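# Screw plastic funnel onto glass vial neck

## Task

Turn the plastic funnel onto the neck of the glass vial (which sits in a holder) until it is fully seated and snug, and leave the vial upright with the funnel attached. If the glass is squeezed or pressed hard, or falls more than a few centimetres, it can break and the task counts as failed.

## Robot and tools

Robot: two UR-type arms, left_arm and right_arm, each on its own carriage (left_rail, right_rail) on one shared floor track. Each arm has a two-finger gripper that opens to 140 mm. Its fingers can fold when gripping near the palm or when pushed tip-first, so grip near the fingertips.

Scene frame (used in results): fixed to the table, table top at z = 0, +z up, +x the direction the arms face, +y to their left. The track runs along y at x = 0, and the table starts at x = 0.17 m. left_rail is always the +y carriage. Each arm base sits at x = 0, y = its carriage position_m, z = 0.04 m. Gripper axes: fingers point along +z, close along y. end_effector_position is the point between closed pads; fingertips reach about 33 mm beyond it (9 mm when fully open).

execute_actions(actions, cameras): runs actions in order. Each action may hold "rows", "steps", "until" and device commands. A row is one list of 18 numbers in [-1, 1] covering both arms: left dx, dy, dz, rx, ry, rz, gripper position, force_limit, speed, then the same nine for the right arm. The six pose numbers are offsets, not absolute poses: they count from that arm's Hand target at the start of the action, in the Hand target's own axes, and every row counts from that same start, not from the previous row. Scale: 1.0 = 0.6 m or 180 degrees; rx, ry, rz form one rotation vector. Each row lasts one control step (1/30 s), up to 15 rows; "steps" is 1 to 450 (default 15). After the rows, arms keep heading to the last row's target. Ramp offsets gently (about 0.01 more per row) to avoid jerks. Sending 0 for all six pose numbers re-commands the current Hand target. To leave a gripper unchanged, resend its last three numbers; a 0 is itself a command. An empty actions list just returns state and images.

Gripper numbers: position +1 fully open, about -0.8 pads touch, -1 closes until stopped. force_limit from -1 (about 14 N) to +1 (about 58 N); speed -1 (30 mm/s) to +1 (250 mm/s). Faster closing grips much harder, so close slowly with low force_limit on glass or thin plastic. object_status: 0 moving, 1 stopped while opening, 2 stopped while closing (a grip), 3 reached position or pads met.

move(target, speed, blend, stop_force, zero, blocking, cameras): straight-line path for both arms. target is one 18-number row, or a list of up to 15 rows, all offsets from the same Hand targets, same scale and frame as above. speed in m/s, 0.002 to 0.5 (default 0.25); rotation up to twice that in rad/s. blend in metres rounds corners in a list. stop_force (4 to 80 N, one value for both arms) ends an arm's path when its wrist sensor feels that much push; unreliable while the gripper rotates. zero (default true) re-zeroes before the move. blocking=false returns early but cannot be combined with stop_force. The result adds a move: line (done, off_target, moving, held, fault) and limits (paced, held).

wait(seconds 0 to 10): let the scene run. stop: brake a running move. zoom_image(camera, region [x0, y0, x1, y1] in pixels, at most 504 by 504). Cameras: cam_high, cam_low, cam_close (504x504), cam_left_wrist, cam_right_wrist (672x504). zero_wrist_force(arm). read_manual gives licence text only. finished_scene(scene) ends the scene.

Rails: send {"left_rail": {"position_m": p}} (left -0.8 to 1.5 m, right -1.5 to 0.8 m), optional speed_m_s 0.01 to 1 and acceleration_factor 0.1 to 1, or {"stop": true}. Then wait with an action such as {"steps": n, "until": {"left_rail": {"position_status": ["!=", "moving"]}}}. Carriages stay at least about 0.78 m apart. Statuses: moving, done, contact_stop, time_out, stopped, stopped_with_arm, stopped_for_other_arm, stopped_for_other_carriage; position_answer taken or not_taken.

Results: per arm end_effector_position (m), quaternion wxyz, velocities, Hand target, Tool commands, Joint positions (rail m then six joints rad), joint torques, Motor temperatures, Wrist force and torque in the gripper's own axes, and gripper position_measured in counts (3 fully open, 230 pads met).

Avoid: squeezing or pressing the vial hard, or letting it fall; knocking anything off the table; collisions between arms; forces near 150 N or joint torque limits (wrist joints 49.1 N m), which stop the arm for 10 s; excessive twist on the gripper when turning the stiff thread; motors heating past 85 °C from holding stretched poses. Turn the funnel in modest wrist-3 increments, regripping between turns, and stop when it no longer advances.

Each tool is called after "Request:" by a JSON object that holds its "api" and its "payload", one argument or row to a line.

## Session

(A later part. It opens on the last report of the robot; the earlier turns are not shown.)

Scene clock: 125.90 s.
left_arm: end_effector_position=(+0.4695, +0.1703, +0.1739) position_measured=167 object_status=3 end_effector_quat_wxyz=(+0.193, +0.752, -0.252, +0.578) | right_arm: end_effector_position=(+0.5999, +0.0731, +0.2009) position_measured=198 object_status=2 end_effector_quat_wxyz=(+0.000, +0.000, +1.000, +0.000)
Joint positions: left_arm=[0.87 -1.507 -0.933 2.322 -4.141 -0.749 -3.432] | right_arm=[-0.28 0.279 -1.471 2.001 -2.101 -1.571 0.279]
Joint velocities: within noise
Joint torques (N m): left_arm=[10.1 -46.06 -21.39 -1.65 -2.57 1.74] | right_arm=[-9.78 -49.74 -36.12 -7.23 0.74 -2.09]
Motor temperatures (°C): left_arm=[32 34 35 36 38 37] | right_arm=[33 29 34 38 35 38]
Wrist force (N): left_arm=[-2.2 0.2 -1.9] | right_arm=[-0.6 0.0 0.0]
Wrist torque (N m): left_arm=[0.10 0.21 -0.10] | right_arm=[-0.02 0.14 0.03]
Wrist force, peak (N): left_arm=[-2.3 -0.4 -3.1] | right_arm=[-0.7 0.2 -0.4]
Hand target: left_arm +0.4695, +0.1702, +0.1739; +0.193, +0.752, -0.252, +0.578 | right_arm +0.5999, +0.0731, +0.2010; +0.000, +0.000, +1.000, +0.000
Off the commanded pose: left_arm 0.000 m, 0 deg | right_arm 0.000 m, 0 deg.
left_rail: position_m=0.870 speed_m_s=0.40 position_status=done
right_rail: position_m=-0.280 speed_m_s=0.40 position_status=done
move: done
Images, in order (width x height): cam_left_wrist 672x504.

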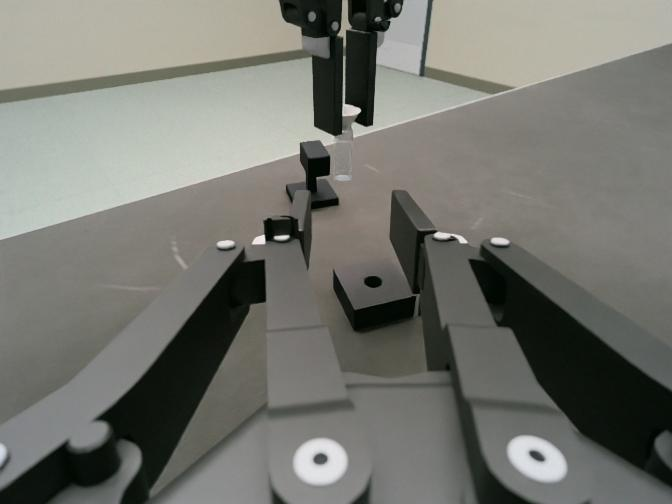

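Request:
{"api": "move", "payload": {
  "target": [0,0,0.16,0,0,0,-0.3,-0.05,-1,0,0,0,0,0,0,-1,0.5,-1],
  "speed": 0.1,
  "cameras": ["cam_left_wrist"]
}}

Request:
{"api": "zoom_image", "payload": {
  "camera": "cam_left_wrist",
  "region": [250, 100, 450, 250]
}}

Scene clock: 137.63 s.
left_arm: end_effector_position=(+0.5169, +0.1344, +0.1609) position_measured=167 object_status=3 end_effector_quat_wxyz=(+0.194, +0.751, -0.251, +0.578) | right_arm: end_effector_position=(+0.5999, +0.0731, +0.2009) position_measured=198 object_status=2 end_effector_quat_wxyz=(+0.000, +0.000, +1.000, +0.000)
Joint positions: left_arm=[0.87 -1.426 -0.876 2.21 -4.12 -0.823 -3.391] | right_arm=[-0.28 0.279 -1.471 2.001 -2.101 -1.571 0.279]
Joint velocities: within noise
Joint torques (N m): left_arm=[0.15 -71.62 -13.59 -4.47 0.23 -0.51] | right_arm=[-3.97 -52.39 -37.37 -7.21 -0.44 -1.64]
Motor temperatures (°C): left_arm=[32 34 35 36 38 37] | right_arm=[33 29 34 38 35 38]
Wrist force (N): left_arm=[-2.3 0.1 -1.6] | right_arm=[0.0 0.2 -0.1]
Wrist torque (N m): left_arm=[0.09 0.23 -0.09] | right_arm=[0.01 -0.01 0.03]
Wrist force, peak (N): left_arm=[-1.2 0.9 5.4] | right_arm=[-0.9 0.5 -0.4]
Hand target: left_arm +0.5169, +0.1344, +0.1609; +0.194, +0.751, -0.251, +0.578 (not the last commanded pose) | right_arm +0.5999, +0.0731, +0.2010; +0.000, +0.000, +1.000, +0.000
Tool commands: left_gripper/position=-0.301961 left_gripper/force_limit=-0.05098 left_gripper/speed=-1.0 right_gripper/position=-1.0 right_gripper/force_limit=+0.5 right_gripper/speed=-1.0
Off the commanded pose: left_arm 0.035 m, 0 deg | right_arm 0.000 m, 0 deg.
FORCE FAULT: contact force on the left arm reached its limit, and that arm stopped for 10 seconds. The contact can be on any part of that arm, not only on its tool. That arm's remaining commands of this call were not run. That arm's target is now where it stood when the stop ended, not its last command. That arm accepts commands again.
left_rail: position_m=0.870 speed_m_s=0.40 position_status=done
right_rail: position_m=-0.280 speed_m_s=0.40 position_status=done
move: fault (left_arm)
Images, in order (width x height): cam_left_wrist 672x504.

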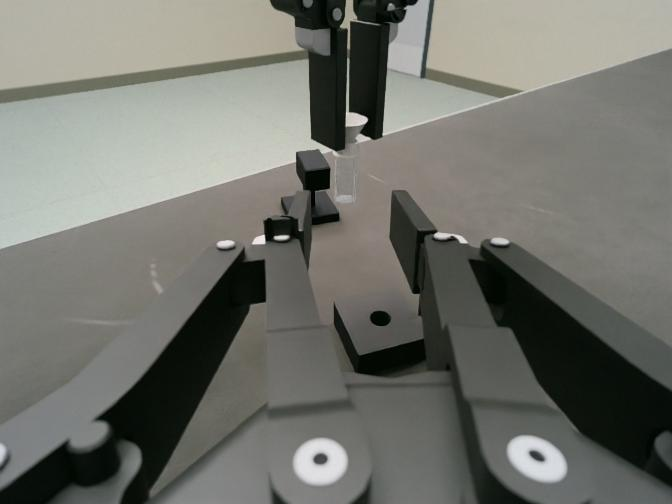

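Scaled by 2.520 from the camera's 672x504 image, which has a finer 960x720 frame.

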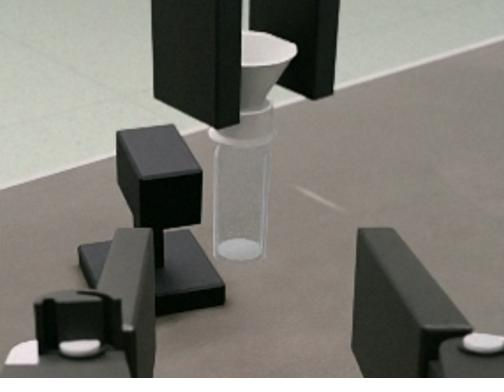

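Request:
{"api": "execute_actions", "payload": {
  "actions": [],
  "cameras": ["cam_high","cam_low","cam_close"]
}}

Request:
{"api": "zoom_image", "payload": {
  "camera": "cam_high",
  "region": [240, 0, 504, 264]
}}

Request:
{"api": "zoom_image", "payload": {
  "camera": "cam_low",
  "region": [0, 0, 504, 504]
}}

Scene clock: 138.63 s.
left_arm: end_effector_position=(+0.5169, +0.1344, +0.1609) position_measured=167 object_status=3 end_effector_quat_wxyz=(+0.194, +0.751, -0.251, +0.578) | right_arm: end_effector_position=(+0.5999, +0.0731, +0.2009) position_measured=198 object_status=2 end_effector_quat_wxyz=(+0.000, +0.000, +1.000, +0.000)
Joint positions: left_arm=[0.87 -1.426 -0.876 2.21 -4.12 -0.823 -3.391] | right_arm=[-0.28 0.279 -1.471 2.001 -2.101 -1.571 0.279]
Joint velocities: within noise
Joint torques (N m): left_arm=[0.7 -68.82 -13.4 -4.24 0.26 -0.52] | right_arm=[-4.38 -53.37 -37.41 -7.39 -0.44 -1.6]
Motor temperatures (°C): left_arm=[32 34 35 36 38 37] | right_arm=[33 29 34 38 35 38]
Wrist force (N): left_arm=[-1.8 0.2 -1.7] | right_arm=[-0.2 0.2 0.0]
Wrist torque (N m): left_arm=[0.11 0.12 -0.08] | right_arm=[0.03 0.04 0.02]
Wrist force, peak (N): left_arm=[-2.2 0.1 -1.9] | right_arm=[-0.6 -0.5 -0.1]
Hand target: left_arm +0.5169, +0.1344, +0.1609; +0.194, +0.751, -0.251, +0.578 (not the last commanded pose) | right_arm +0.5999, +0.0731, +0.2010; +0.000, +0.000, +1.000, +0.000
Tool commands: left_gripper/position=-0.301961 left_gripper/force_limit=-0.05098 left_gripper/speed=-1.0 right_gripper/position=-1.0 right_gripper/force_limit=+0.5 right_gripper/speed=-1.0
Off the commanded pose: left_arm 0.035 m, 0 deg | right_arm 0.000 m, 0 deg.
left_rail: position_m=0.870 speed_m_s=0.40 position_status=done
right_rail: position_m=-0.280 speed_m_s=0.40 position_status=done
Images, in order (width x height): cam_high 504x504, cam_low 504x504, cam_close 504x504.

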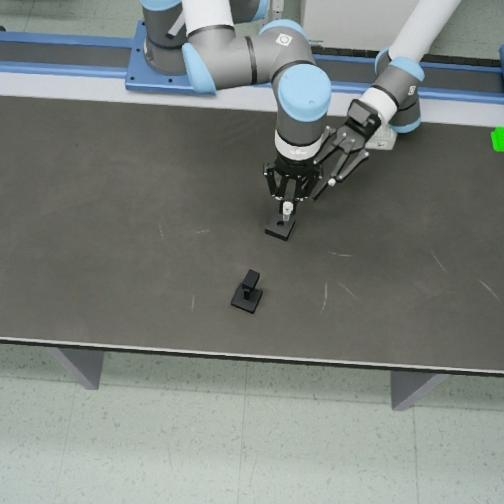

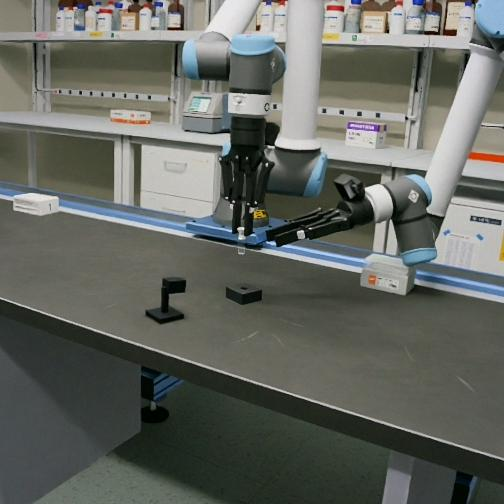

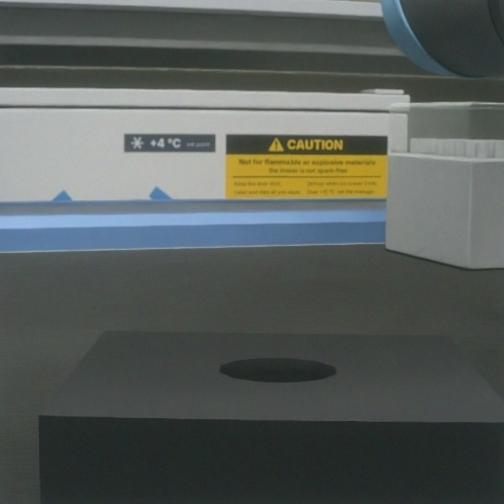

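Scaled by 1.909 from the camera's 504x504 image, which has a finer 720x720 frame.

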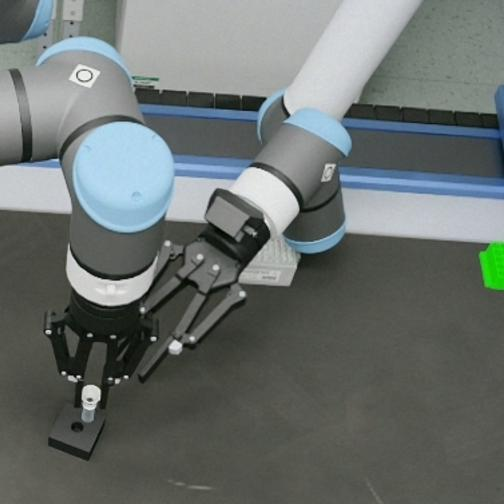

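Scaled by 1.000.

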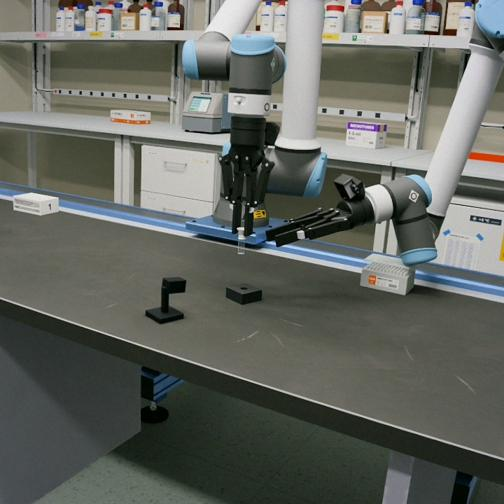

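Request:
{"api": "move", "payload": {
  "target": [0,0,-0.11,0,0,0,-0.3,-0.05,-1,0,0,0,0,0,0,-1,0.5,-1],
  "speed": 0.08,
  "cameras": ["cam_close"]
}}

Request:
{"api": "execute_actions", "payload": {
  "actions": [
    {"left_rail":{"position_m":0.75,"speed_m_s":0.15,"acceleration_factor":0.3},"right_rail":{"position_m":-0.4,"speed_m_s":0.15,"acceleration_factor":0.3},"steps":150,"until":{"all":{"status":"ended"}}}
  ],
  "cameras": ["cam_low","cam_left_wrist"]
}}

Scene clock: 140.73 s.
left_arm: end_effector_position=(+0.4660, +0.1728, +0.1778) position_measured=167 object_status=3 end_effector_quat_wxyz=(+0.194, +0.751, -0.251, +0.578) | right_arm: end_effector_position=(+0.5999, +0.0731, +0.2009) position_measured=198 object_status=2 end_effector_quat_wxyz=(+0.000, +0.000, +1.000, +0.000)
Joint positions: left_arm=[0.87 -1.513 -0.941 2.33 -4.142 -0.742 -3.435] | right_arm=[-0.28 0.279 -1.471 2.001 -2.101 -1.571 0.279]
Joint velocities: within noise
Joint torques (N m): left_arm=[-6.31 -87.54 0.13 -5.9 3.41 -2.87] | right_arm=[-3.4 -53.46 -37.25 -7.37 -0.25 -1.42]
Motor temperatures (°C): left_arm=[32 34 35 36 38 37] | right_arm=[33 29 34 38 35 38]
Wrist force (N): left_arm=[-2.4 0.2 -1.8] | right_arm=[-0.2 -0.1 0.1]
Wrist torque (N m): left_arm=[0.11 0.25 -0.11] | right_arm=[-0.05 0.03 0.03]
Wrist force, peak (N): left_arm=[-1.9 0.5 -2.9] | right_arm=[-0.6 -0.7 0.2]
Hand target: left_arm +0.4659, +0.1728, +0.1778; +0.194, +0.751, -0.251, +0.578 | right_arm +0.5999, +0.0731, +0.2010; +0.000, +0.000, +1.000, +0.000
Off the commanded pose: left_arm 0.000 m, 0 deg | right_arm 0.000 m, 0 deg.
left_rail: position_m=0.870 speed_m_s=0.40 position_status=done
right_rail: position_m=-0.280 speed_m_s=0.40 position_status=done
move: done
Images, in order (width x height): cam_close 504x504.

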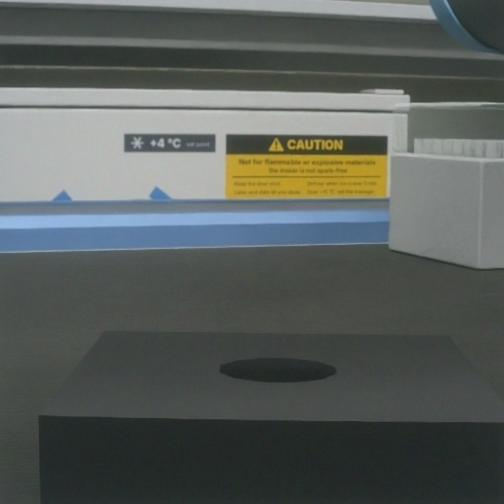

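Scene clock: 142.53 s.
left_arm: end_effector_position=(+0.4659, +0.0529, +0.1778) position_measured=167 object_status=3 end_effector_quat_wxyz=(+0.194, +0.751, -0.251, +0.578) | right_arm: end_effector_position=(+0.5999, -0.0469, +0.2009) position_measured=198 object_status=2 end_effector_quat_wxyz=(+0.000, +0.000, +1.000, +0.000)
Joint positions: left_arm=[0.75 -1.513 -0.941 2.33 -4.142 -0.742 -3.435] | right_arm=[-0.4 0.279 -1.471 2.001 -2.101 -1.571 0.279]
Joint velocities: within noise
Joint torques (N m): left_arm=[-3.68 -84.06 -8.23 -2.47 3.12 -2.93] | right_arm=[-2.82 -53.74 -37.76 -7.41 -0.64 -1.51]
Motor temperatures (°C): left_arm=[32 34 35 36 38 37] | right_arm=[33 29 34 38 35 38]
Wrist force (N): left_arm=[-1.9 -0.1 -2.2] | right_arm=[-0.5 -0.3 -0.4]
Wrist torque (N m): left_arm=[0.04 0.14 -0.10] | right_arm=[-0.09 0.10 0.03]
Wrist force, peak (N): left_arm=[-2.5 -0.4 -2.3] | right_arm=[-0.9 -0.7 -0.4]
Hand target: left_arm +0.4659, +0.0529, +0.1778; +0.194, +0.751, -0.251, +0.578 | right_arm +0.5999, -0.0469, +0.2010; +0.000, +0.000, +1.000, +0.000
Tool commands: left_gripper/position=-0.3 left_gripper/force_limit=-0.05 left_gripper/speed=-1.0 right_gripper/position=-1.0 right_gripper/force_limit=+0.5 right_gripper/speed=-1.0
Off the commanded pose: left_arm 0.000 m, 0 deg | right_arm 0.000 m, 0 deg.
left_rail: position_m=0.750 speed_m_s=0.15 position_status=done
right_rail: position_m=-0.400 speed_m_s=0.15 position_status=done
Images, in order (width x height): cam_low 504x504, cam_left_wrist 672x504.

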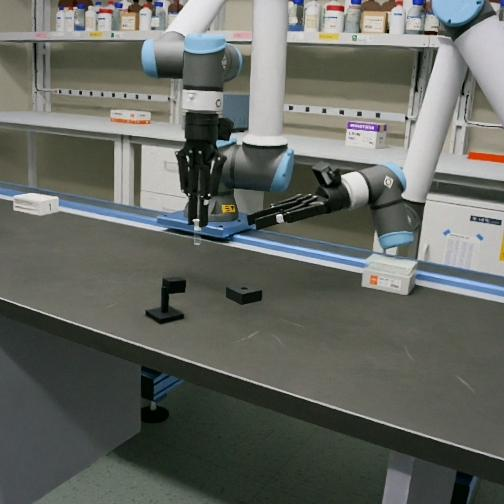

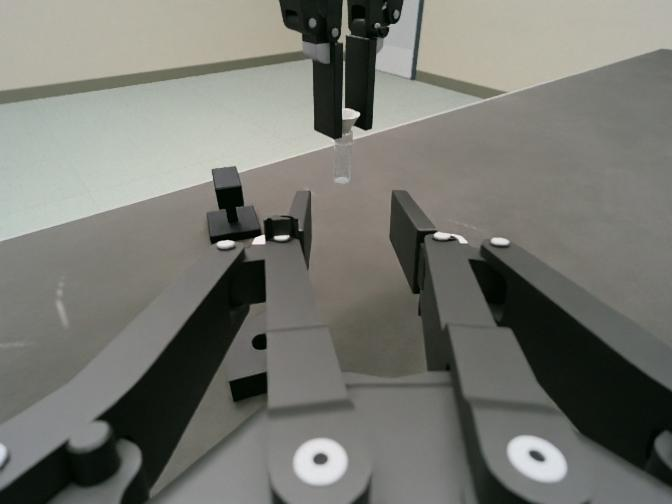

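Request:
{"api": "move", "payload": {
  "target": [-0.002,0,0.18,0,0,0,-0.3,-0.05,-1,0,0,0,0,0,0,-1,0.5,-1],
  "speed": 0.08,
  "stop_force": 12,
  "cameras": ["cam_left_wrist"]
}}

Scene clock: 145.47 s.
left_arm: end_effector_position=(+0.5490, -0.0099, +0.1490) position_measured=167 object_status=3 end_effector_quat_wxyz=(+0.194, +0.751, -0.251, +0.578) | right_arm: end_effector_position=(+0.5999, -0.0469, +0.2009) position_measured=198 object_status=2 end_effector_quat_wxyz=(+0.000, +0.000, +1.000, +0.000)
Joint positions: left_arm=[0.75 -1.379 -0.832 2.132 -4.1 -0.867 -3.369] | right_arm=[-0.4 0.279 -1.471 2.001 -2.101 -1.571 0.279]
Joint velocities: within noise
Joint torques (N m): left_arm=[9.44 -56.55 -25.19 -2.27 -2.71 1.66] | right_arm=[-0.82 -55.33 -38.38 -7.4 -0.57 -1.21]
Motor temperatures (°C): left_arm=[32 34 35 36 38 37] | right_arm=[33 29 34 38 35 38]
Wrist force (N): left_arm=[-2.1 0.1 -1.6] | right_arm=[0.0 0.1 0.2]
Wrist torque (N m): left_arm=[0.08 0.18 -0.10] | right_arm=[0.01 -0.01 0.03]
Wrist force, peak (N): left_arm=[-1.7 0.2 -3.3] | right_arm=[-0.8 0.1 -0.4]
Hand target: left_arm +0.5490, -0.0099, +0.1490; +0.194, +0.751, -0.251, +0.578 | right_arm +0.5999, -0.0469, +0.2010; +0.000, +0.000, +1.000, +0.000
Off the commanded pose: left_arm 0.000 m, 0 deg | right_arm 0.000 m, 0 deg.
left_rail: position_m=0.750 speed_m_s=0.15 position_status=done
right_rail: position_m=-0.400 speed_m_s=0.15 position_status=done
move: done
Images, in order (width x height): cam_left_wrist 672x504.

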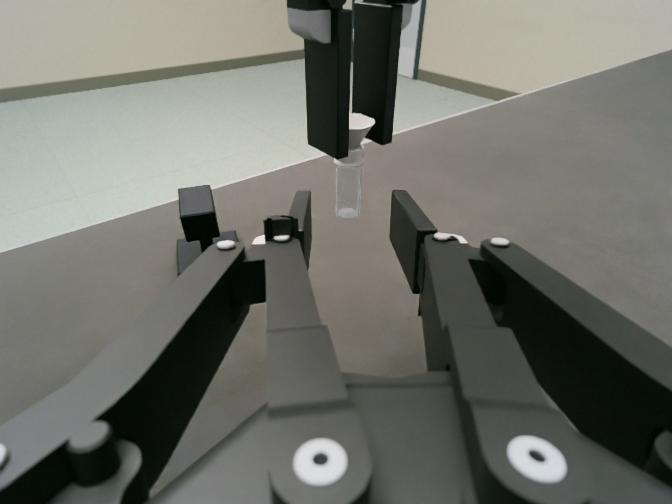

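Request:
{"api": "move", "payload": {
  "target": [-0.0015,0,0.079,0,0,0,-0.3,-0.05,-1,0,0,0,0,0,0,-1,0.5,-1],
  "speed": 0.05,
  "stop_force": 8,
  "cameras": ["cam_left_wrist"]
}}

Scene clock: 147.97 s.
left_arm: end_effector_position=(+0.5854, -0.0374, +0.1361) position_measured=167 object_status=3 end_effector_quat_wxyz=(+0.194, +0.751, -0.251, +0.578) | right_arm: end_effector_position=(+0.5999, -0.0469, +0.2009) position_measured=198 object_status=2 end_effector_quat_wxyz=(+0.000, +0.000, +1.000, +0.000)
Joint positions: left_arm=[0.75 -1.332 -0.784 2.042 -4.07 -0.912 -3.349] | right_arm=[-0.4 0.279 -1.471 2.001 -2.101 -1.571 0.279]
Joint velocities: within noise
Joint torques (N m): left_arm=[11.09 -63.24 -26.99 -2.25 -2.8 1.52] | right_arm=[-0.38 -56.02 -37.92 -7.19 -0.43 -1.31]
Motor temperatures (°C): left_arm=[32 34 35 36 38 37] | right_arm=[33 29 34 38 35 38]
Wrist force (N): left_arm=[-2.5 0.3 -1.9] | right_arm=[0.2 0.0 0.2]
Wrist torque (N m): left_arm=[0.14 0.26 -0.09] | right_arm=[-0.02 -0.04 0.03]
Wrist force, peak (N): left_arm=[-2.5 0.3 -1.9] | right_arm=[-1.0 -0.2 0.3]
Hand target: left_arm +0.5854, -0.0374, +0.1361; +0.194, +0.751, -0.251, +0.578 | right_arm +0.5999, -0.0469, +0.2010; +0.000, +0.000, +1.000, +0.000
Off the commanded pose: left_arm 0.000 m, 0 deg | right_arm 0.000 m, 0 deg.
left_rail: position_m=0.750 speed_m_s=0.15 position_status=done
right_rail: position_m=-0.400 speed_m_s=0.15 position_status=done
move: done
Images, in order (width x height): cam_left_wrist 672x504.

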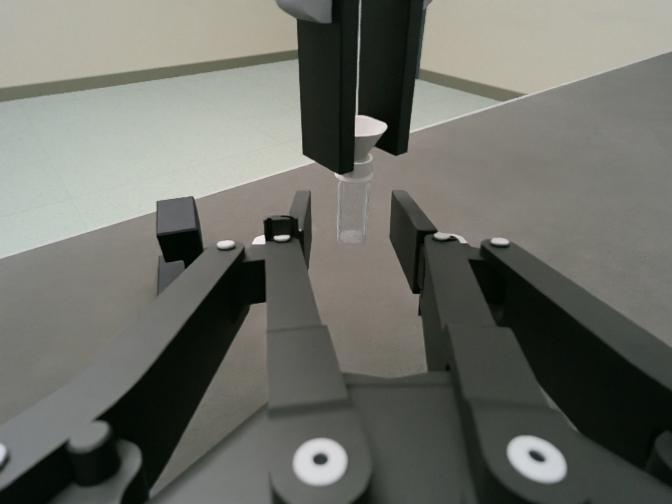

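Good; vial at u≈352, grip.

Request:
{"api": "execute_actions", "payload": {
  "actions": [
    {"rows":[[0,0,0,0,0,0,-1,-0.03,-1,0,0,0,0,0,0,-1,0.5,-1]],"steps":75}
  ],
  "cameras": ["cam_left_wrist"]
}}

Request:
{"api": "zoom_image", "payload": {
  "camera": "cam_left_wrist",
  "region": [300, 110, 400, 260]
}}

Scene clock: 151.03 s.
left_arm: end_effector_position=(+0.5854, -0.0374, +0.1361) position_measured=209 object_status=2 end_effector_quat_wxyz=(+0.194, +0.751, -0.251, +0.578) | right_arm: end_effector_position=(+0.5999, -0.0469, +0.2009) position_measured=198 object_status=2 end_effector_quat_wxyz=(+0.000, +0.000, +1.000, +0.000)
Joint positions: left_arm=[0.75 -1.332 -0.784 2.042 -4.07 -0.912 -3.349] | right_arm=[-0.4 0.279 -1.471 2.001 -2.101 -1.571 0.279]
Joint velocities: within noise
Joint torques (N m): left_arm=[9.9 -62.4 -22.03 -3.92 0.15 1.3] | right_arm=[-0.61 -55.98 -39.12 -6.74 -0.61 -0.98]
Motor temperatures (°C): left_arm=[32 34 35 36 38 37] | right_arm=[33 29 34 38 35 38]
Wrist force (N): left_arm=[-1.6 1.6 -2.3] | right_arm=[-1.6 0.9 0.5]
Wrist torque (N m): left_arm=[0.08 0.20 0.00] | right_arm=[-0.04 0.03 0.03]
Wrist force, peak (N): left_arm=[-1.4 2.2 -2.7] | right_arm=[-1.7 1.7 1.0]
Hand target: left_arm +0.5854, -0.0374, +0.1361; +0.194, +0.751, -0.251, +0.578 | right_arm +0.5999, -0.0469, +0.2010; +0.000, +0.000, +1.000, +0.000
Off the commanded pose: left_arm 0.000 m, 0 deg | right_arm 0.000 m, 0 deg.
left_rail: position_m=0.750 speed_m_s=0.15 position_status=done
right_rail: position_m=-0.400 speed_m_s=0.15 position_status=done
Images, in order (width x height): cam_left_wrist 672x504.

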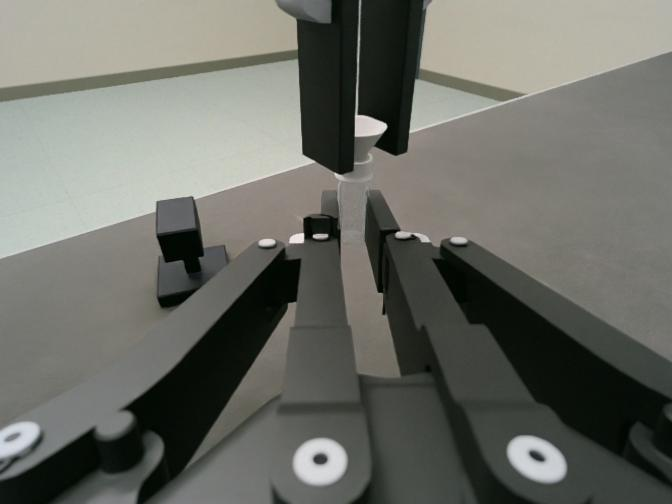

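Scaled by 3.360 from the camera's 672x504 image, which has a finer 960x720 frame.

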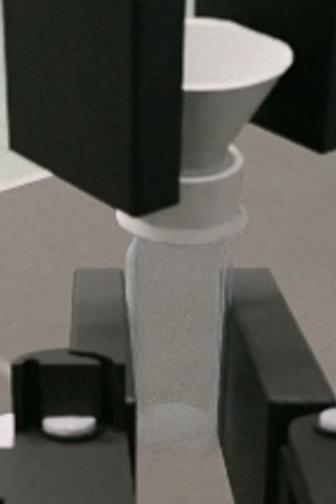

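Screw.

Request:
{"api": "move", "payload": {
  "target": [0,0,0,0,0,0,-1,-0.03,-1,0,0,0.0008,0,0,0.5,-1,0.5,-1],
  "speed": 0.4,
  "cameras": []
}}

Request:
{"api": "move", "payload": {
  "target": [0,0,0,0,0,0,-1,-0.03,-1,0,0,0.0005,0,0,0.5,-1,0.5,-1],
  "speed": 0.4,
  "cameras": ["cam_left_wrist"]
}}

Request:
{"api": "zoom_image", "payload": {
  "camera": "cam_left_wrist",
  "region": [300, 110, 400, 260]
}}

Scene clock: 154.33 s.
left_arm: end_effector_position=(+0.5854, -0.0374, +0.1360) position_measured=209 object_status=2 end_effector_quat_wxyz=(+0.194, +0.751, -0.251, +0.578) | right_arm: end_effector_position=(+0.5999, -0.0469, +0.2005) position_measured=198 object_status=2 end_effector_quat_wxyz=(+0.000, +0.707, +0.707, +0.000)
Joint positions: left_arm=[0.75 -1.332 -0.784 2.042 -4.07 -0.912 -3.349] | right_arm=[-0.4 0.279 -1.471 2.002 -2.102 -1.571 1.85]
Joint velocities: within noise
Joint torques (N m): left_arm=[7.41 -74.74 -17.85 -6.17 3.63 0.28] | right_arm=[6.79 -43.06 -44.77 -0.87 -2.27 2.76]
Motor temperatures (°C): left_arm=[32 34 35 36 38 37] | right_arm=[33 29 34 38 35 38]
Wrist force (N): left_arm=[-6.5 0.2 -0.3] | right_arm=[-0.3 -0.2 -4.8]
Wrist torque (N m): left_arm=[-0.13 -0.07 -0.05] | right_arm=[-0.04 0.01 -0.27]
Wrist force, peak (N): left_arm=[-8.9 0.9 -0.5] | right_arm=[0.1 1.1 -6.9]
Hand target: left_arm +0.5854, -0.0374, +0.1361; +0.194, +0.751, -0.251, +0.578 | right_arm +0.5999, -0.0469, +0.2005; +0.000, +0.707, +0.707, +0.000
Off the commanded pose: left_arm 0.000 m, 0 deg | right_arm 0.000 m, 0 deg.
left_rail: position_m=0.750 speed_m_s=0.15 position_status=done
right_rail: position_m=-0.400 speed_m_s=0.15 position_status=done
move: done
No camera images: "cameras" was empty.

Scene clock: 156.97 s.
left_arm: end_effector_position=(+0.5854, -0.0374, +0.1360) position_measured=210 object_status=2 end_effector_quat_wxyz=(+0.194, +0.751, -0.251, +0.578) | right_arm: end_effector_position=(+0.5999, -0.0469, +0.2002) position_measured=198 object_status=2 end_effector_quat_wxyz=(+0.000, +1.000, +0.000, +0.000)
Joint positions: left_arm=[0.75 -1.332 -0.784 2.042 -4.07 -0.912 -3.349] | right_arm=[-0.4 0.279 -1.471 2.002 -2.102 -1.571 3.421]
Joint velocities: within noise
Joint torques (N m): left_arm=[4.4 -86.14 -13.94 -7.31 1.94 -0.81] | right_arm=[3.33 -38.99 -43.25 -1.35 -4.27 2.97]
Motor temperatures (°C): left_arm=[32 34 35 36 38 37] | right_arm=[33 29 34 38 35 38]
Wrist force (N): left_arm=[-10.6 0.4 6.1] | right_arm=[-4.2 -3.4 -9.9]
Wrist torque (N m): left_arm=[-0.03 -0.21 -0.06] | right_arm=[0.10 -0.06 -0.12]
Wrist force, peak (N): left_arm=[-11.4 1.3 6.3] | right_arm=[1.6 -9.9 -7.3]
Hand target: left_arm +0.5854, -0.0374, +0.1361; +0.194, +0.751, -0.251, +0.578 | right_arm +0.5999, -0.0469, +0.2002; +0.000, +1.000, +0.000, +0.000
Off the commanded pose: left_arm 0.000 m, 0 deg | right_arm 0.000 m, 0 deg.
left_rail: position_m=0.750 speed_m_s=0.15 position_status=done
right_rail: position_m=-0.400 speed_m_s=0.15 position_status=done
move: done
Images, in order (width x height): cam_left_wrist 672x504.

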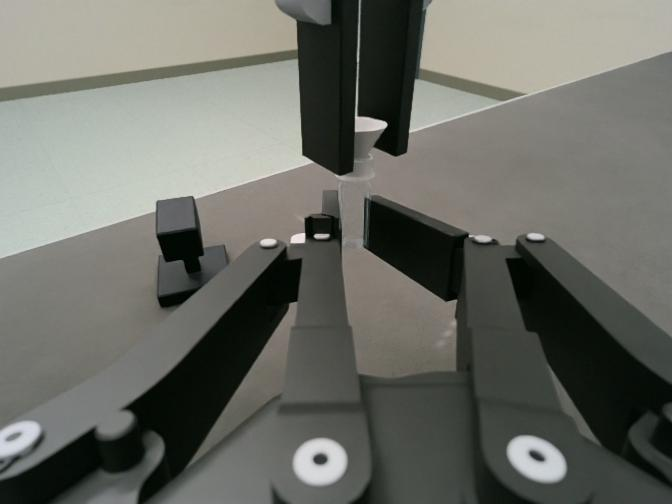

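Scaled by 3.360 from the camera's 672x504 image, which has a finer 960x720 frame.

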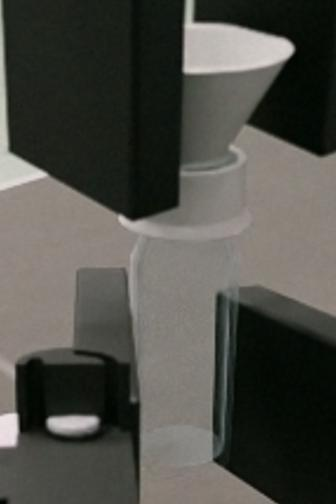

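Request:
{"api": "execute_actions", "payload": {
  "actions": [
    {"rows":[[0,0,0,0,0,0,-0.3,-0.05,-1,0,0,-0.0008,0,0,0,-1,0.5,-1]],"steps":60}
  ],
  "cameras": ["cam_left_wrist"]
}}

Request:
{"api": "zoom_image", "payload": {
  "camera": "cam_left_wrist",
  "region": [320, 130, 390, 200]
}}

Scene clock: 159.63 s.
left_arm: end_effector_position=(+0.5854, -0.0374, +0.1360) position_measured=167 object_status=3 end_effector_quat_wxyz=(+0.194, +0.751, -0.251, +0.578) | right_arm: end_effector_position=(+0.5999, -0.0469, +0.2007) position_measured=198 object_status=2 end_effector_quat_wxyz=(+0.000, +1.000, +0.000, +0.000)
Joint positions: left_arm=[0.75 -1.332 -0.784 2.042 -4.07 -0.912 -3.349] | right_arm=[-0.4 0.279 -1.471 2.001 -2.101 -1.571 3.421]
Joint velocities: within noise
Joint torques (N m): left_arm=[0.34 -98.04 -10.3 -2.79 -2.77 -1.41] | right_arm=[2.8 -73.04 -45.1 -2.76 2.06 1.12]
Motor temperatures (°C): left_arm=[32 34 35 36 38 37] | right_arm=[33 29 34 38 35 38]
Wrist force (N): left_arm=[-1.6 0.0 -1.7] | right_arm=[-0.1 -0.2 0.3]
Wrist torque (N m): left_arm=[0.06 0.06 -0.08] | right_arm=[-0.07 0.02 0.03]
Wrist force, peak (N): left_arm=[-10.6 0.8 6.0] | right_arm=[-4.4 -3.6 -10.1]
Hand target: left_arm +0.5854, -0.0374, +0.1361; +0.194, +0.751, -0.251, +0.578 | right_arm +0.5999, -0.0469, +0.2007; +0.000, +1.000, +0.000, +0.000
Off the commanded pose: left_arm 0.000 m, 0 deg | right_arm 0.000 m, 0 deg.
left_rail: position_m=0.750 speed_m_s=0.15 position_status=done
right_rail: position_m=-0.400 speed_m_s=0.15 position_status=done
Images, in order (width x height): cam_left_wrist 672x504.

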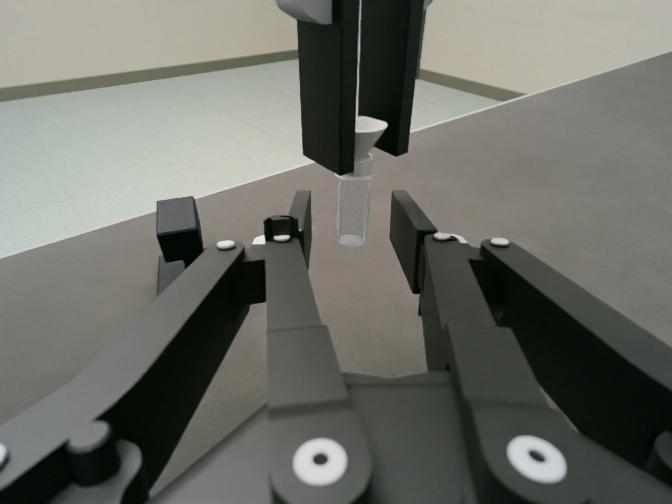

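Scaled by 7.200 from the camera's 672x504 image, which has a finer 960x720 frame.

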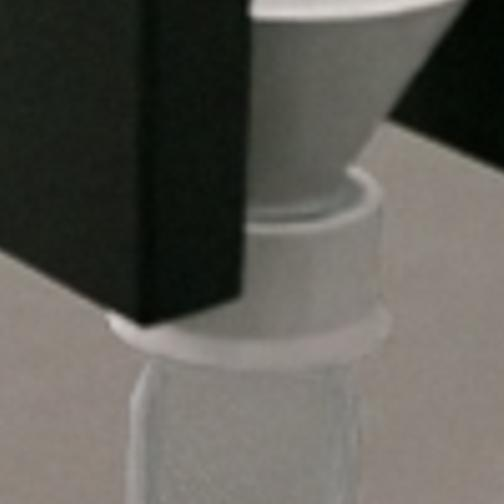

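Request:
{"api": "execute_actions", "payload": {
  "actions": [
    {"rows":[[0,0,0,0,0,0,-1,-0.03,-1,0,0,0,0,0,0,-1,0.5,-1]],"steps":75}
  ],
  "cameras": []
}}

Request:
{"api": "move", "payload": {
  "target": [0,0,0,0,0,0,-1,-0.03,-1,0,0,0.0004,0,0,0.25,-1,0.5,-1],
  "speed": 0.3,
  "cameras": []
}}

Request:
{"api": "move", "payload": {
  "target": [0,0,0,0,0,0,-1,-0.03,-1,0,0,0.0002,0,0,0.25,-1,0.5,-1],
  "speed": 0.3,
  "cameras": ["cam_left_wrist"]
}}

Scene clock: 163.10 s.
left_arm: end_effector_position=(+0.5854, -0.0374, +0.1360) position_measured=209 object_status=2 end_effector_quat_wxyz=(+0.194, +0.751, -0.251, +0.578) | right_arm: end_effector_position=(+0.5999, -0.0469, +0.2007) position_measured=198 object_status=2 end_effector_quat_wxyz=(+0.000, +1.000, +0.000, +0.000)
Joint positions: left_arm=[0.75 -1.332 -0.784 2.042 -4.07 -0.912 -3.349] | right_arm=[-0.4 0.279 -1.471 2.001 -2.101 -1.571 3.421]
Joint velocities: within noise
Joint torques (N m): left_arm=[-5.33 -97.93 -10.03 -4.3 1.69 -2.05] | right_arm=[2.65 -72.68 -40.84 -5.34 2.06 -1.34]
Motor temperatures (°C): left_arm=[31 34 35 36 38 37] | right_arm=[33 29 34 38 35 38]
Wrist force (N): left_arm=[-1.1 2.1 -2.7] | right_arm=[2.5 -1.0 0.9]
Wrist torque (N m): left_arm=[0.05 0.07 0.05] | right_arm=[0.00 -0.14 0.02]
Wrist force, peak (N): left_arm=[-1.3 2.6 -2.9] | right_arm=[2.2 -1.6 1.1]
Hand target: left_arm +0.5854, -0.0374, +0.1361; +0.194, +0.751, -0.251, +0.578 | right_arm +0.5999, -0.0469, +0.2007; +0.000, +1.000, +0.000, +0.000
Off the commanded pose: left_arm 0.000 m, 0 deg | right_arm 0.000 m, 0 deg.
left_rail: position_m=0.750 speed_m_s=0.15 position_status=done
right_rail: position_m=-0.400 speed_m_s=0.15 position_status=done
No camera images: "cameras" was empty.

Scene clock: 165.00 s.
left_arm: end_effector_position=(+0.5854, -0.0374, +0.1360) position_measured=213 object_status=2 end_effector_quat_wxyz=(+0.194, +0.751, -0.251, +0.578) | right_arm: end_effector_position=(+0.5999, -0.0470, +0.2004) position_measured=198 object_status=2 end_effector_quat_wxyz=(+0.000, +0.924, -0.383, +0.000)
Joint positions: left_arm=[0.75 -1.332 -0.784 2.042 -4.07 -0.912 -3.349] | right_arm=[-0.4 0.279 -1.471 2.002 -2.102 -1.571 4.206]
Joint velocities: within noise
Joint torques (N m): left_arm=[-7.73 -99.88 -15.52 -7.85 -1.01 -2.18] | right_arm=[6.99 -44.37 -50.76 -6.81 -1.39 2.9]
Motor temperatures (°C): left_arm=[31 34 35 36 38 37] | right_arm=[33 29 34 38 35 38]
Wrist force (N): left_arm=[-5.3 -8.6 2.2] | right_arm=[-1.4 10.2 -4.5]
Wrist torque (N m): left_arm=[0.19 -0.08 -0.22] | right_arm=[-0.30 -0.09 -0.09]
Wrist force, peak (N): left_arm=[-9.8 -7.0 2.8] | right_arm=[-3.1 6.6 -10.0]
Hand target: left_arm +0.5854, -0.0374, +0.1361; +0.194, +0.751, -0.251, +0.578 | right_arm +0.5999, -0.0469, +0.2004; +0.000, +0.924, -0.383, +0.000
Off the commanded pose: left_arm 0.000 m, 0 deg | right_arm 0.000 m, 0 deg.
left_rail: position_m=0.750 speed_m_s=0.15 position_status=done
right_rail: position_m=-0.400 speed_m_s=0.15 position_status=done
move: done
No camera images: "cameras" was empty.

Scene clock: 166.90 s.
left_arm: end_effector_position=(+0.5854, -0.0374, +0.1360) position_measured=229 object_status=2 end_effector_quat_wxyz=(+0.194, +0.751, -0.251, +0.578) | right_arm: end_effector_position=(+0.5999, -0.0469, +0.2003) position_measured=198 object_status=2 end_effector_quat_wxyz=(+0.000, +0.707, -0.707, +0.000)
Joint positions: left_arm=[0.75 -1.332 -0.784 2.042 -4.07 -0.912 -3.349] | right_arm=[-0.4 0.279 -1.471 2.002 -2.102 -1.571 4.991]
Joint velocities: within noise
Joint torques (N m): left_arm=[-8.75 -99.78 -21.32 -11.64 0.76 -2.37] | right_arm=[-3.8 -34.2 -49.03 -7.06 -6.89 2.39]
Motor temperatures (°C): left_arm=[31 34 35 36 38 37] | right_arm=[33 29 34 38 35 38]
Wrist force (N): left_arm=[-13.1 -6.9 21.3] | right_arm=[-5.6 20.8 -16.5]
Wrist torque (N m): left_arm=[-0.03 -0.42 0.11] | right_arm=[-1.16 -0.27 -0.37]
Wrist force, peak (N): left_arm=[-14.0 -6.1 21.2] | right_arm=[-5.9 20.2 -17.5]
Hand target: left_arm +0.5854, -0.0374, +0.1361; +0.194, +0.751, -0.251, +0.578 | right_arm +0.5999, -0.0469, +0.2003; +0.000, +0.707, -0.707, +0.000
Off the commanded pose: left_arm 0.000 m, 0 deg | right_arm 0.000 m, 0 deg.
left_rail: position_m=0.750 speed_m_s=0.15 position_status=done
right_rail: position_m=-0.400 speed_m_s=0.15 position_status=done
move: done
Images, in order (width x height): cam_left_wrist 672x504.

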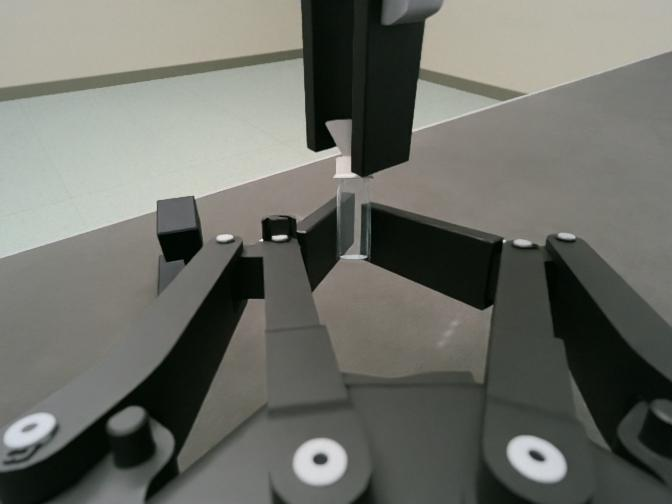

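Request:
{"api": "execute_actions", "payload": {
  "actions": [
    {"rows":[[0,0,0,0,0,0,-0.3,-0.05,-1,0,0,-0.0006,0,0,0,-1,0.5,-1]],"steps":75}
  ],
  "cameras": ["cam_left_wrist"]
}}

Request:
{"api": "zoom_image", "payload": {
  "camera": "cam_left_wrist",
  "region": [300, 110, 400, 260]
}}

Scene clock: 170.30 s.
left_arm: end_effector_position=(+0.5854, -0.0374, +0.1361) position_measured=167 object_status=3 end_effector_quat_wxyz=(+0.194, +0.751, -0.251, +0.578) | right_arm: end_effector_position=(+0.5999, -0.0469, +0.2006) position_measured=198 object_status=2 end_effector_quat_wxyz=(+0.000, +0.707, -0.707, +0.000)
Joint positions: left_arm=[0.75 -1.332 -0.784 2.042 -4.07 -0.912 -3.349] | right_arm=[-0.4 0.279 -1.471 2.001 -2.101 -1.571 4.991]
Joint velocities: within noise
Joint torques (N m): left_arm=[7.88 -96.88 -25.83 -3.02 2.99 0.39] | right_arm=[-2.94 -71.04 -36.86 -2.67 -0.75 0.32]
Motor temperatures (°C): left_arm=[31 34 35 36 38 37] | right_arm=[33 29 34 38 35 38]
Wrist force (N): left_arm=[-1.7 0.0 -1.4] | right_arm=[0.5 -0.6 -0.2]
Wrist torque (N m): left_arm=[0.05 0.09 -0.09] | right_arm=[-0.14 -0.10 0.02]
Wrist force, peak (N): left_arm=[-14.4 -6.7 21.4] | right_arm=[-4.9 20.7 -17.7]
Hand target: left_arm +0.5854, -0.0373, +0.1361; +0.194, +0.751, -0.251, +0.578 | right_arm +0.5999, -0.0469, +0.2007; +0.000, +0.707, -0.707, +0.000
Off the commanded pose: left_arm 0.000 m, 0 deg | right_arm 0.000 m, 0 deg.
left_rail: position_m=0.750 speed_m_s=0.15 position_status=done
right_rail: position_m=-0.400 speed_m_s=0.15 position_status=done
Images, in order (width x height): cam_left_wrist 672x504.

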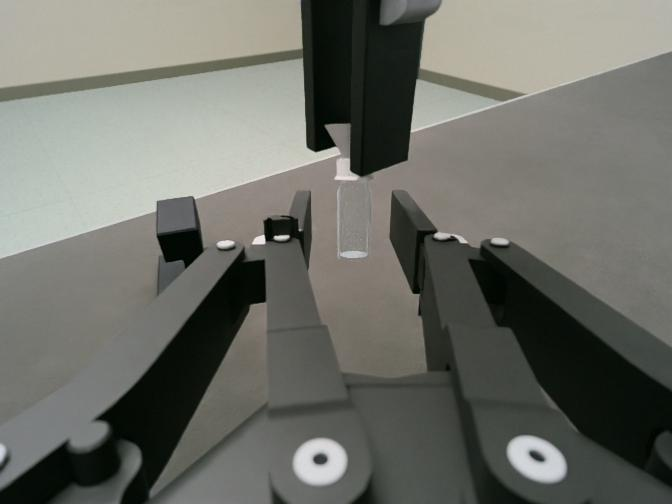

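Scaled by 3.360 from the camera's 672x504 image, which has a finer 960x720 frame.

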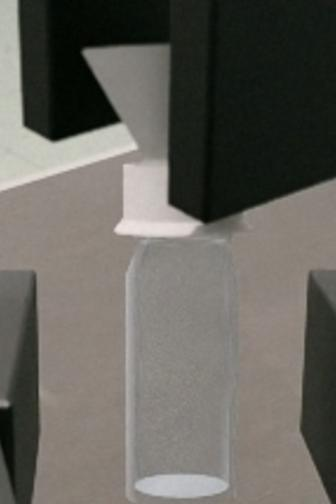

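Request:
{"api": "move", "payload": {
  "target": [0,0,-0.28,0,0,0,-0.3,-0.05,-1,0,0,0,0,0,0,-1,0.5,-1],
  "speed": 0.12,
  "cameras": []
}}

Request:
{"api": "move", "payload": {
  "target": [0,0,-0.05,0,0,0,-0.3,-0.05,-1,0,0,0,0,0,-0.75,-1,0.5,-1],
  "speed": 0.5,
  "cameras": ["cam_left_wrist"]
}}

Request:
{"api": "zoom_image", "payload": {
  "camera": "cam_left_wrist",
  "region": [300, 80, 400, 230]
}}

Request:
{"api": "move", "payload": {
  "target": [0,0,-0.05,0,0,0,-0.3,-0.05,-1,0,0,0,0,0,-0.75,-1,0.5,-1],
  "speed": 0.5,
  "cameras": ["cam_left_wrist","cam_low","cam_right_wrist"]
}}

Request:
{"api": "zoom_image", "payload": {
  "camera": "cam_left_wrist",
  "region": [300, 80, 400, 230]
}}

Request:
{"api": "zoom_image", "payload": {
  "camera": "cam_low",
  "region": [150, 180, 250, 280]
}}

Request:
{"api": "zoom_image", "payload": {
  "camera": "cam_right_wrist",
  "region": [310, 180, 380, 250]
}}

Scene clock: 173.80 s.
left_arm: end_effector_position=(+0.4558, +0.0604, +0.1790) position_measured=167 object_status=3 end_effector_quat_wxyz=(+0.194, +0.751, -0.251, +0.578) | right_arm: end_effector_position=(+0.5999, -0.0469, +0.2006) position_measured=198 object_status=2 end_effector_quat_wxyz=(+0.000, +0.707, -0.707, +0.000)
Joint positions: left_arm=[0.75 -1.533 -0.95 2.353 -4.149 -0.724 -3.446] | right_arm=[-0.4 0.279 -1.471 2.001 -2.101 -1.571 4.991]
Joint velocities: within noise
Joint torques (N m): left_arm=[-4.8 -86.07 0.98 -2.26 3.76 -2.95] | right_arm=[-2.67 -70.85 -39.62 -4.63 -0.87 -1.88]
Motor temperatures (°C): left_arm=[31 34 35 36 38 37] | right_arm=[33 29 34 38 35 38]
Wrist force (N): left_arm=[-1.9 0.2 -1.9] | right_arm=[0.4 -1.0 0.1]
Wrist torque (N m): left_arm=[0.11 0.15 -0.10] | right_arm=[-0.24 -0.08 0.03]
Wrist force, peak (N): left_arm=[-1.7 0.1 -3.4] | right_arm=[0.2 -1.1 0.6]
Hand target: left_arm +0.4558, +0.0605, +0.1790; +0.194, +0.751, -0.251, +0.578 | right_arm +0.5999, -0.0469, +0.2007; +0.000, +0.707, -0.707, +0.000
Off the commanded pose: left_arm 0.000 m, 0 deg | right_arm 0.000 m, 0 deg.
left_rail: position_m=0.750 speed_m_s=0.15 position_status=done
right_rail: position_m=-0.400 speed_m_s=0.15 position_status=done
move: done
No camera images: "cameras" was empty.

Scene clock: 176.87 s.
left_arm: end_effector_position=(+0.4326, +0.0779, +0.1866) position_measured=167 object_status=3 end_effector_quat_wxyz=(+0.194, +0.751, -0.251, +0.578) | right_arm: end_effector_position=(+0.5999, -0.0469, +0.2006) position_measured=198 object_status=2 end_effector_quat_wxyz=(+0.000, +0.924, +0.383, +0.000)
Joint positions: left_arm=[0.75 -1.58 -0.98 2.407 -4.15 -0.681 -3.475] | right_arm=[-0.4 0.279 -1.471 2.001 -2.101 -1.571 2.635]
Joint velocities: within noise
Joint torques (N m): left_arm=[-6.65 -82.26 1.71 -2.22 3.99 -2.62] | right_arm=[-12.79 -72.31 -35.38 -1.68 3.16 -2.65]
Motor temperatures (°C): left_arm=[31 34 35 36 38 37] | right_arm=[33 29 34 38 35 38]
Wrist force (N): left_arm=[-2.0 0.4 -2.0] | right_arm=[0.1 -0.7 -0.2]
Wrist torque (N m): left_arm=[0.17 0.17 -0.10] | right_arm=[-0.17 -0.01 0.03]
Wrist force, peak (N): left_arm=[-2.3 0.3 -1.9] | right_arm=[-0.4 -1.4 -0.4]
Hand target: left_arm +0.4326, +0.0779, +0.1866; +0.194, +0.751, -0.251, +0.578 | right_arm +0.5999, -0.0469, +0.2007; +0.000, +0.924, +0.383, +0.000
Off the commanded pose: left_arm 0.000 m, 0 deg | right_arm 0.000 m, 0 deg.
left_rail: position_m=0.750 speed_m_s=0.15 position_status=done
right_rail: position_m=-0.400 speed_m_s=0.15 position_status=done
move: done
Images, in order (width x height): cam_left_wrist 672x504.

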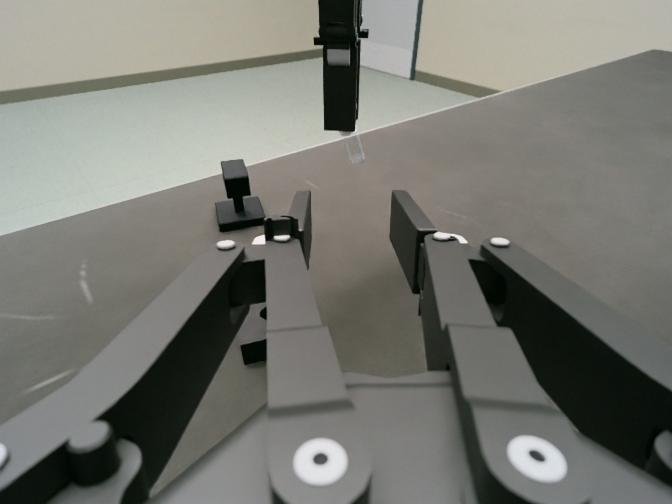

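Scaled by 3.360 from the camera's 672x504 image, which has a finer 960x720 frame.

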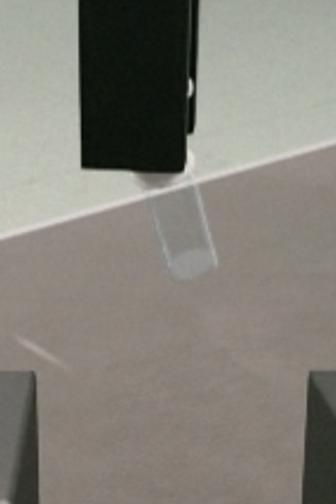

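Scene clock: 179.93 s.
left_arm: end_effector_position=(+0.4095, +0.0954, +0.1943) position_measured=167 object_status=3 end_effector_quat_wxyz=(+0.194, +0.751, -0.251, +0.578) | right_arm: end_effector_position=(+0.5999, -0.0469, +0.2006) position_measured=198 object_status=2 end_effector_quat_wxyz=(+0.000, +0.000, +1.000, +0.000)
Joint positions: left_arm=[0.75 -1.632 -1.013 2.46 -4.143 -0.634 -3.511] | right_arm=[-0.4 0.279 -1.471 2.001 -2.101 -1.571 0.279]
Joint velocities: within noise
Joint torques (N m): left_arm=[-7.44 -77.66 2.92 -2.27 3.84 -2.82] | right_arm=[-12.82 -72.47 -35.89 -1.78 3.29 -2.37]
Motor temperatures (°C): left_arm=[31 34 35 36 38 37] | right_arm=[33 29 34 38 35 38]
Wrist force (N): left_arm=[-1.9 -0.1 -2.2] | right_arm=[-0.2 -0.5 -0.3]
Wrist torque (N m): left_arm=[0.04 0.13 -0.10] | right_arm=[-0.13 0.04 0.03]
Wrist force, peak (N): left_arm=[-2.3 0.1 -2.3] | right_arm=[-0.4 -1.3 0.2]
Hand target: left_arm +0.4095, +0.0954, +0.1943; +0.194, +0.751, -0.251, +0.578 | right_arm +0.5999, -0.0469, +0.2007; +0.000, +0.000, +1.000, +0.000
Off the commanded pose: left_arm 0.000 m, 0 deg | right_arm 0.000 m, 0 deg.
left_rail: position_m=0.750 speed_m_s=0.15 position_status=done
right_rail: position_m=-0.400 speed_m_s=0.15 position_status=done
move: done
Images, in order (width x height): cam_low 504x504, cam_left_wrist 672x504, cam_right_wrist 672x504.

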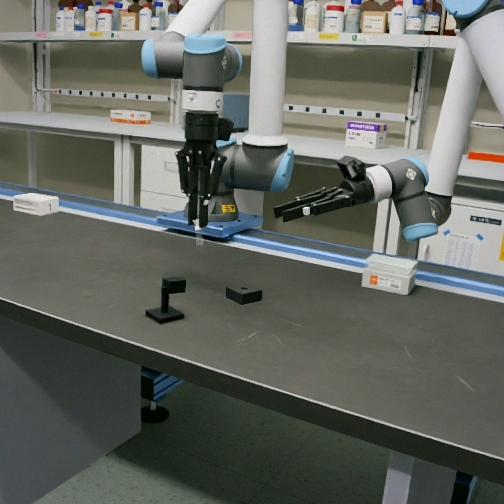

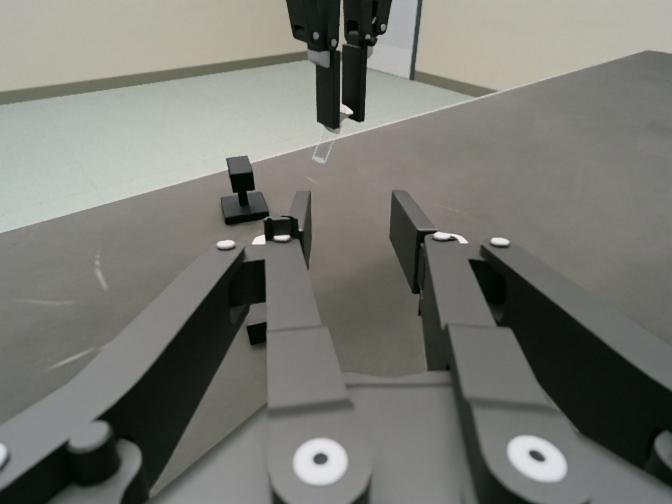

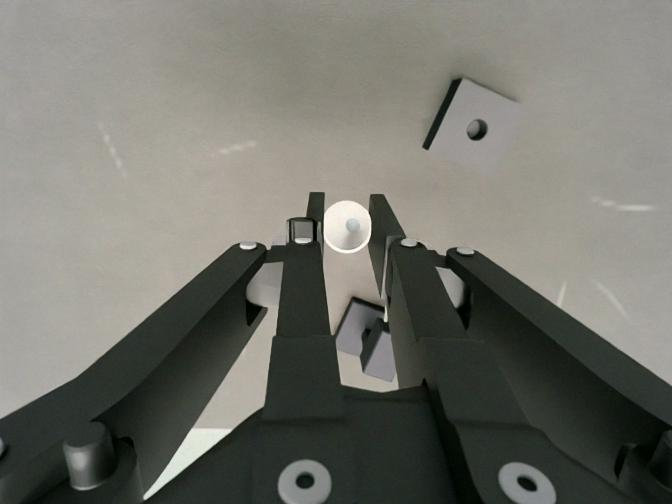

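Scaled by 3.360 from the camera's 672x504 image, which has a finer 960x720 frame.

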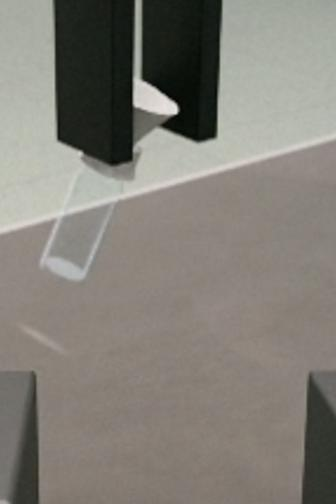

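Scaled by 5.040 from the camera's 504x504 image, which has a finer 720x720 frame.

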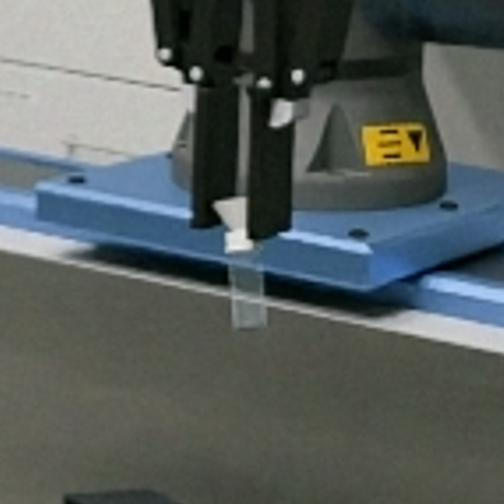

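Scaled by 7.200 from the camera's 672x504 image, which has a finer 960x720 frame.

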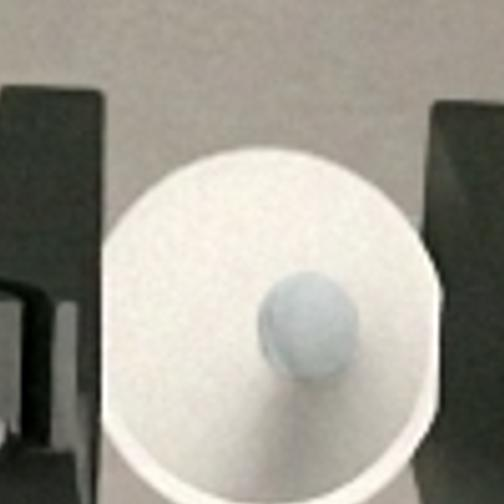

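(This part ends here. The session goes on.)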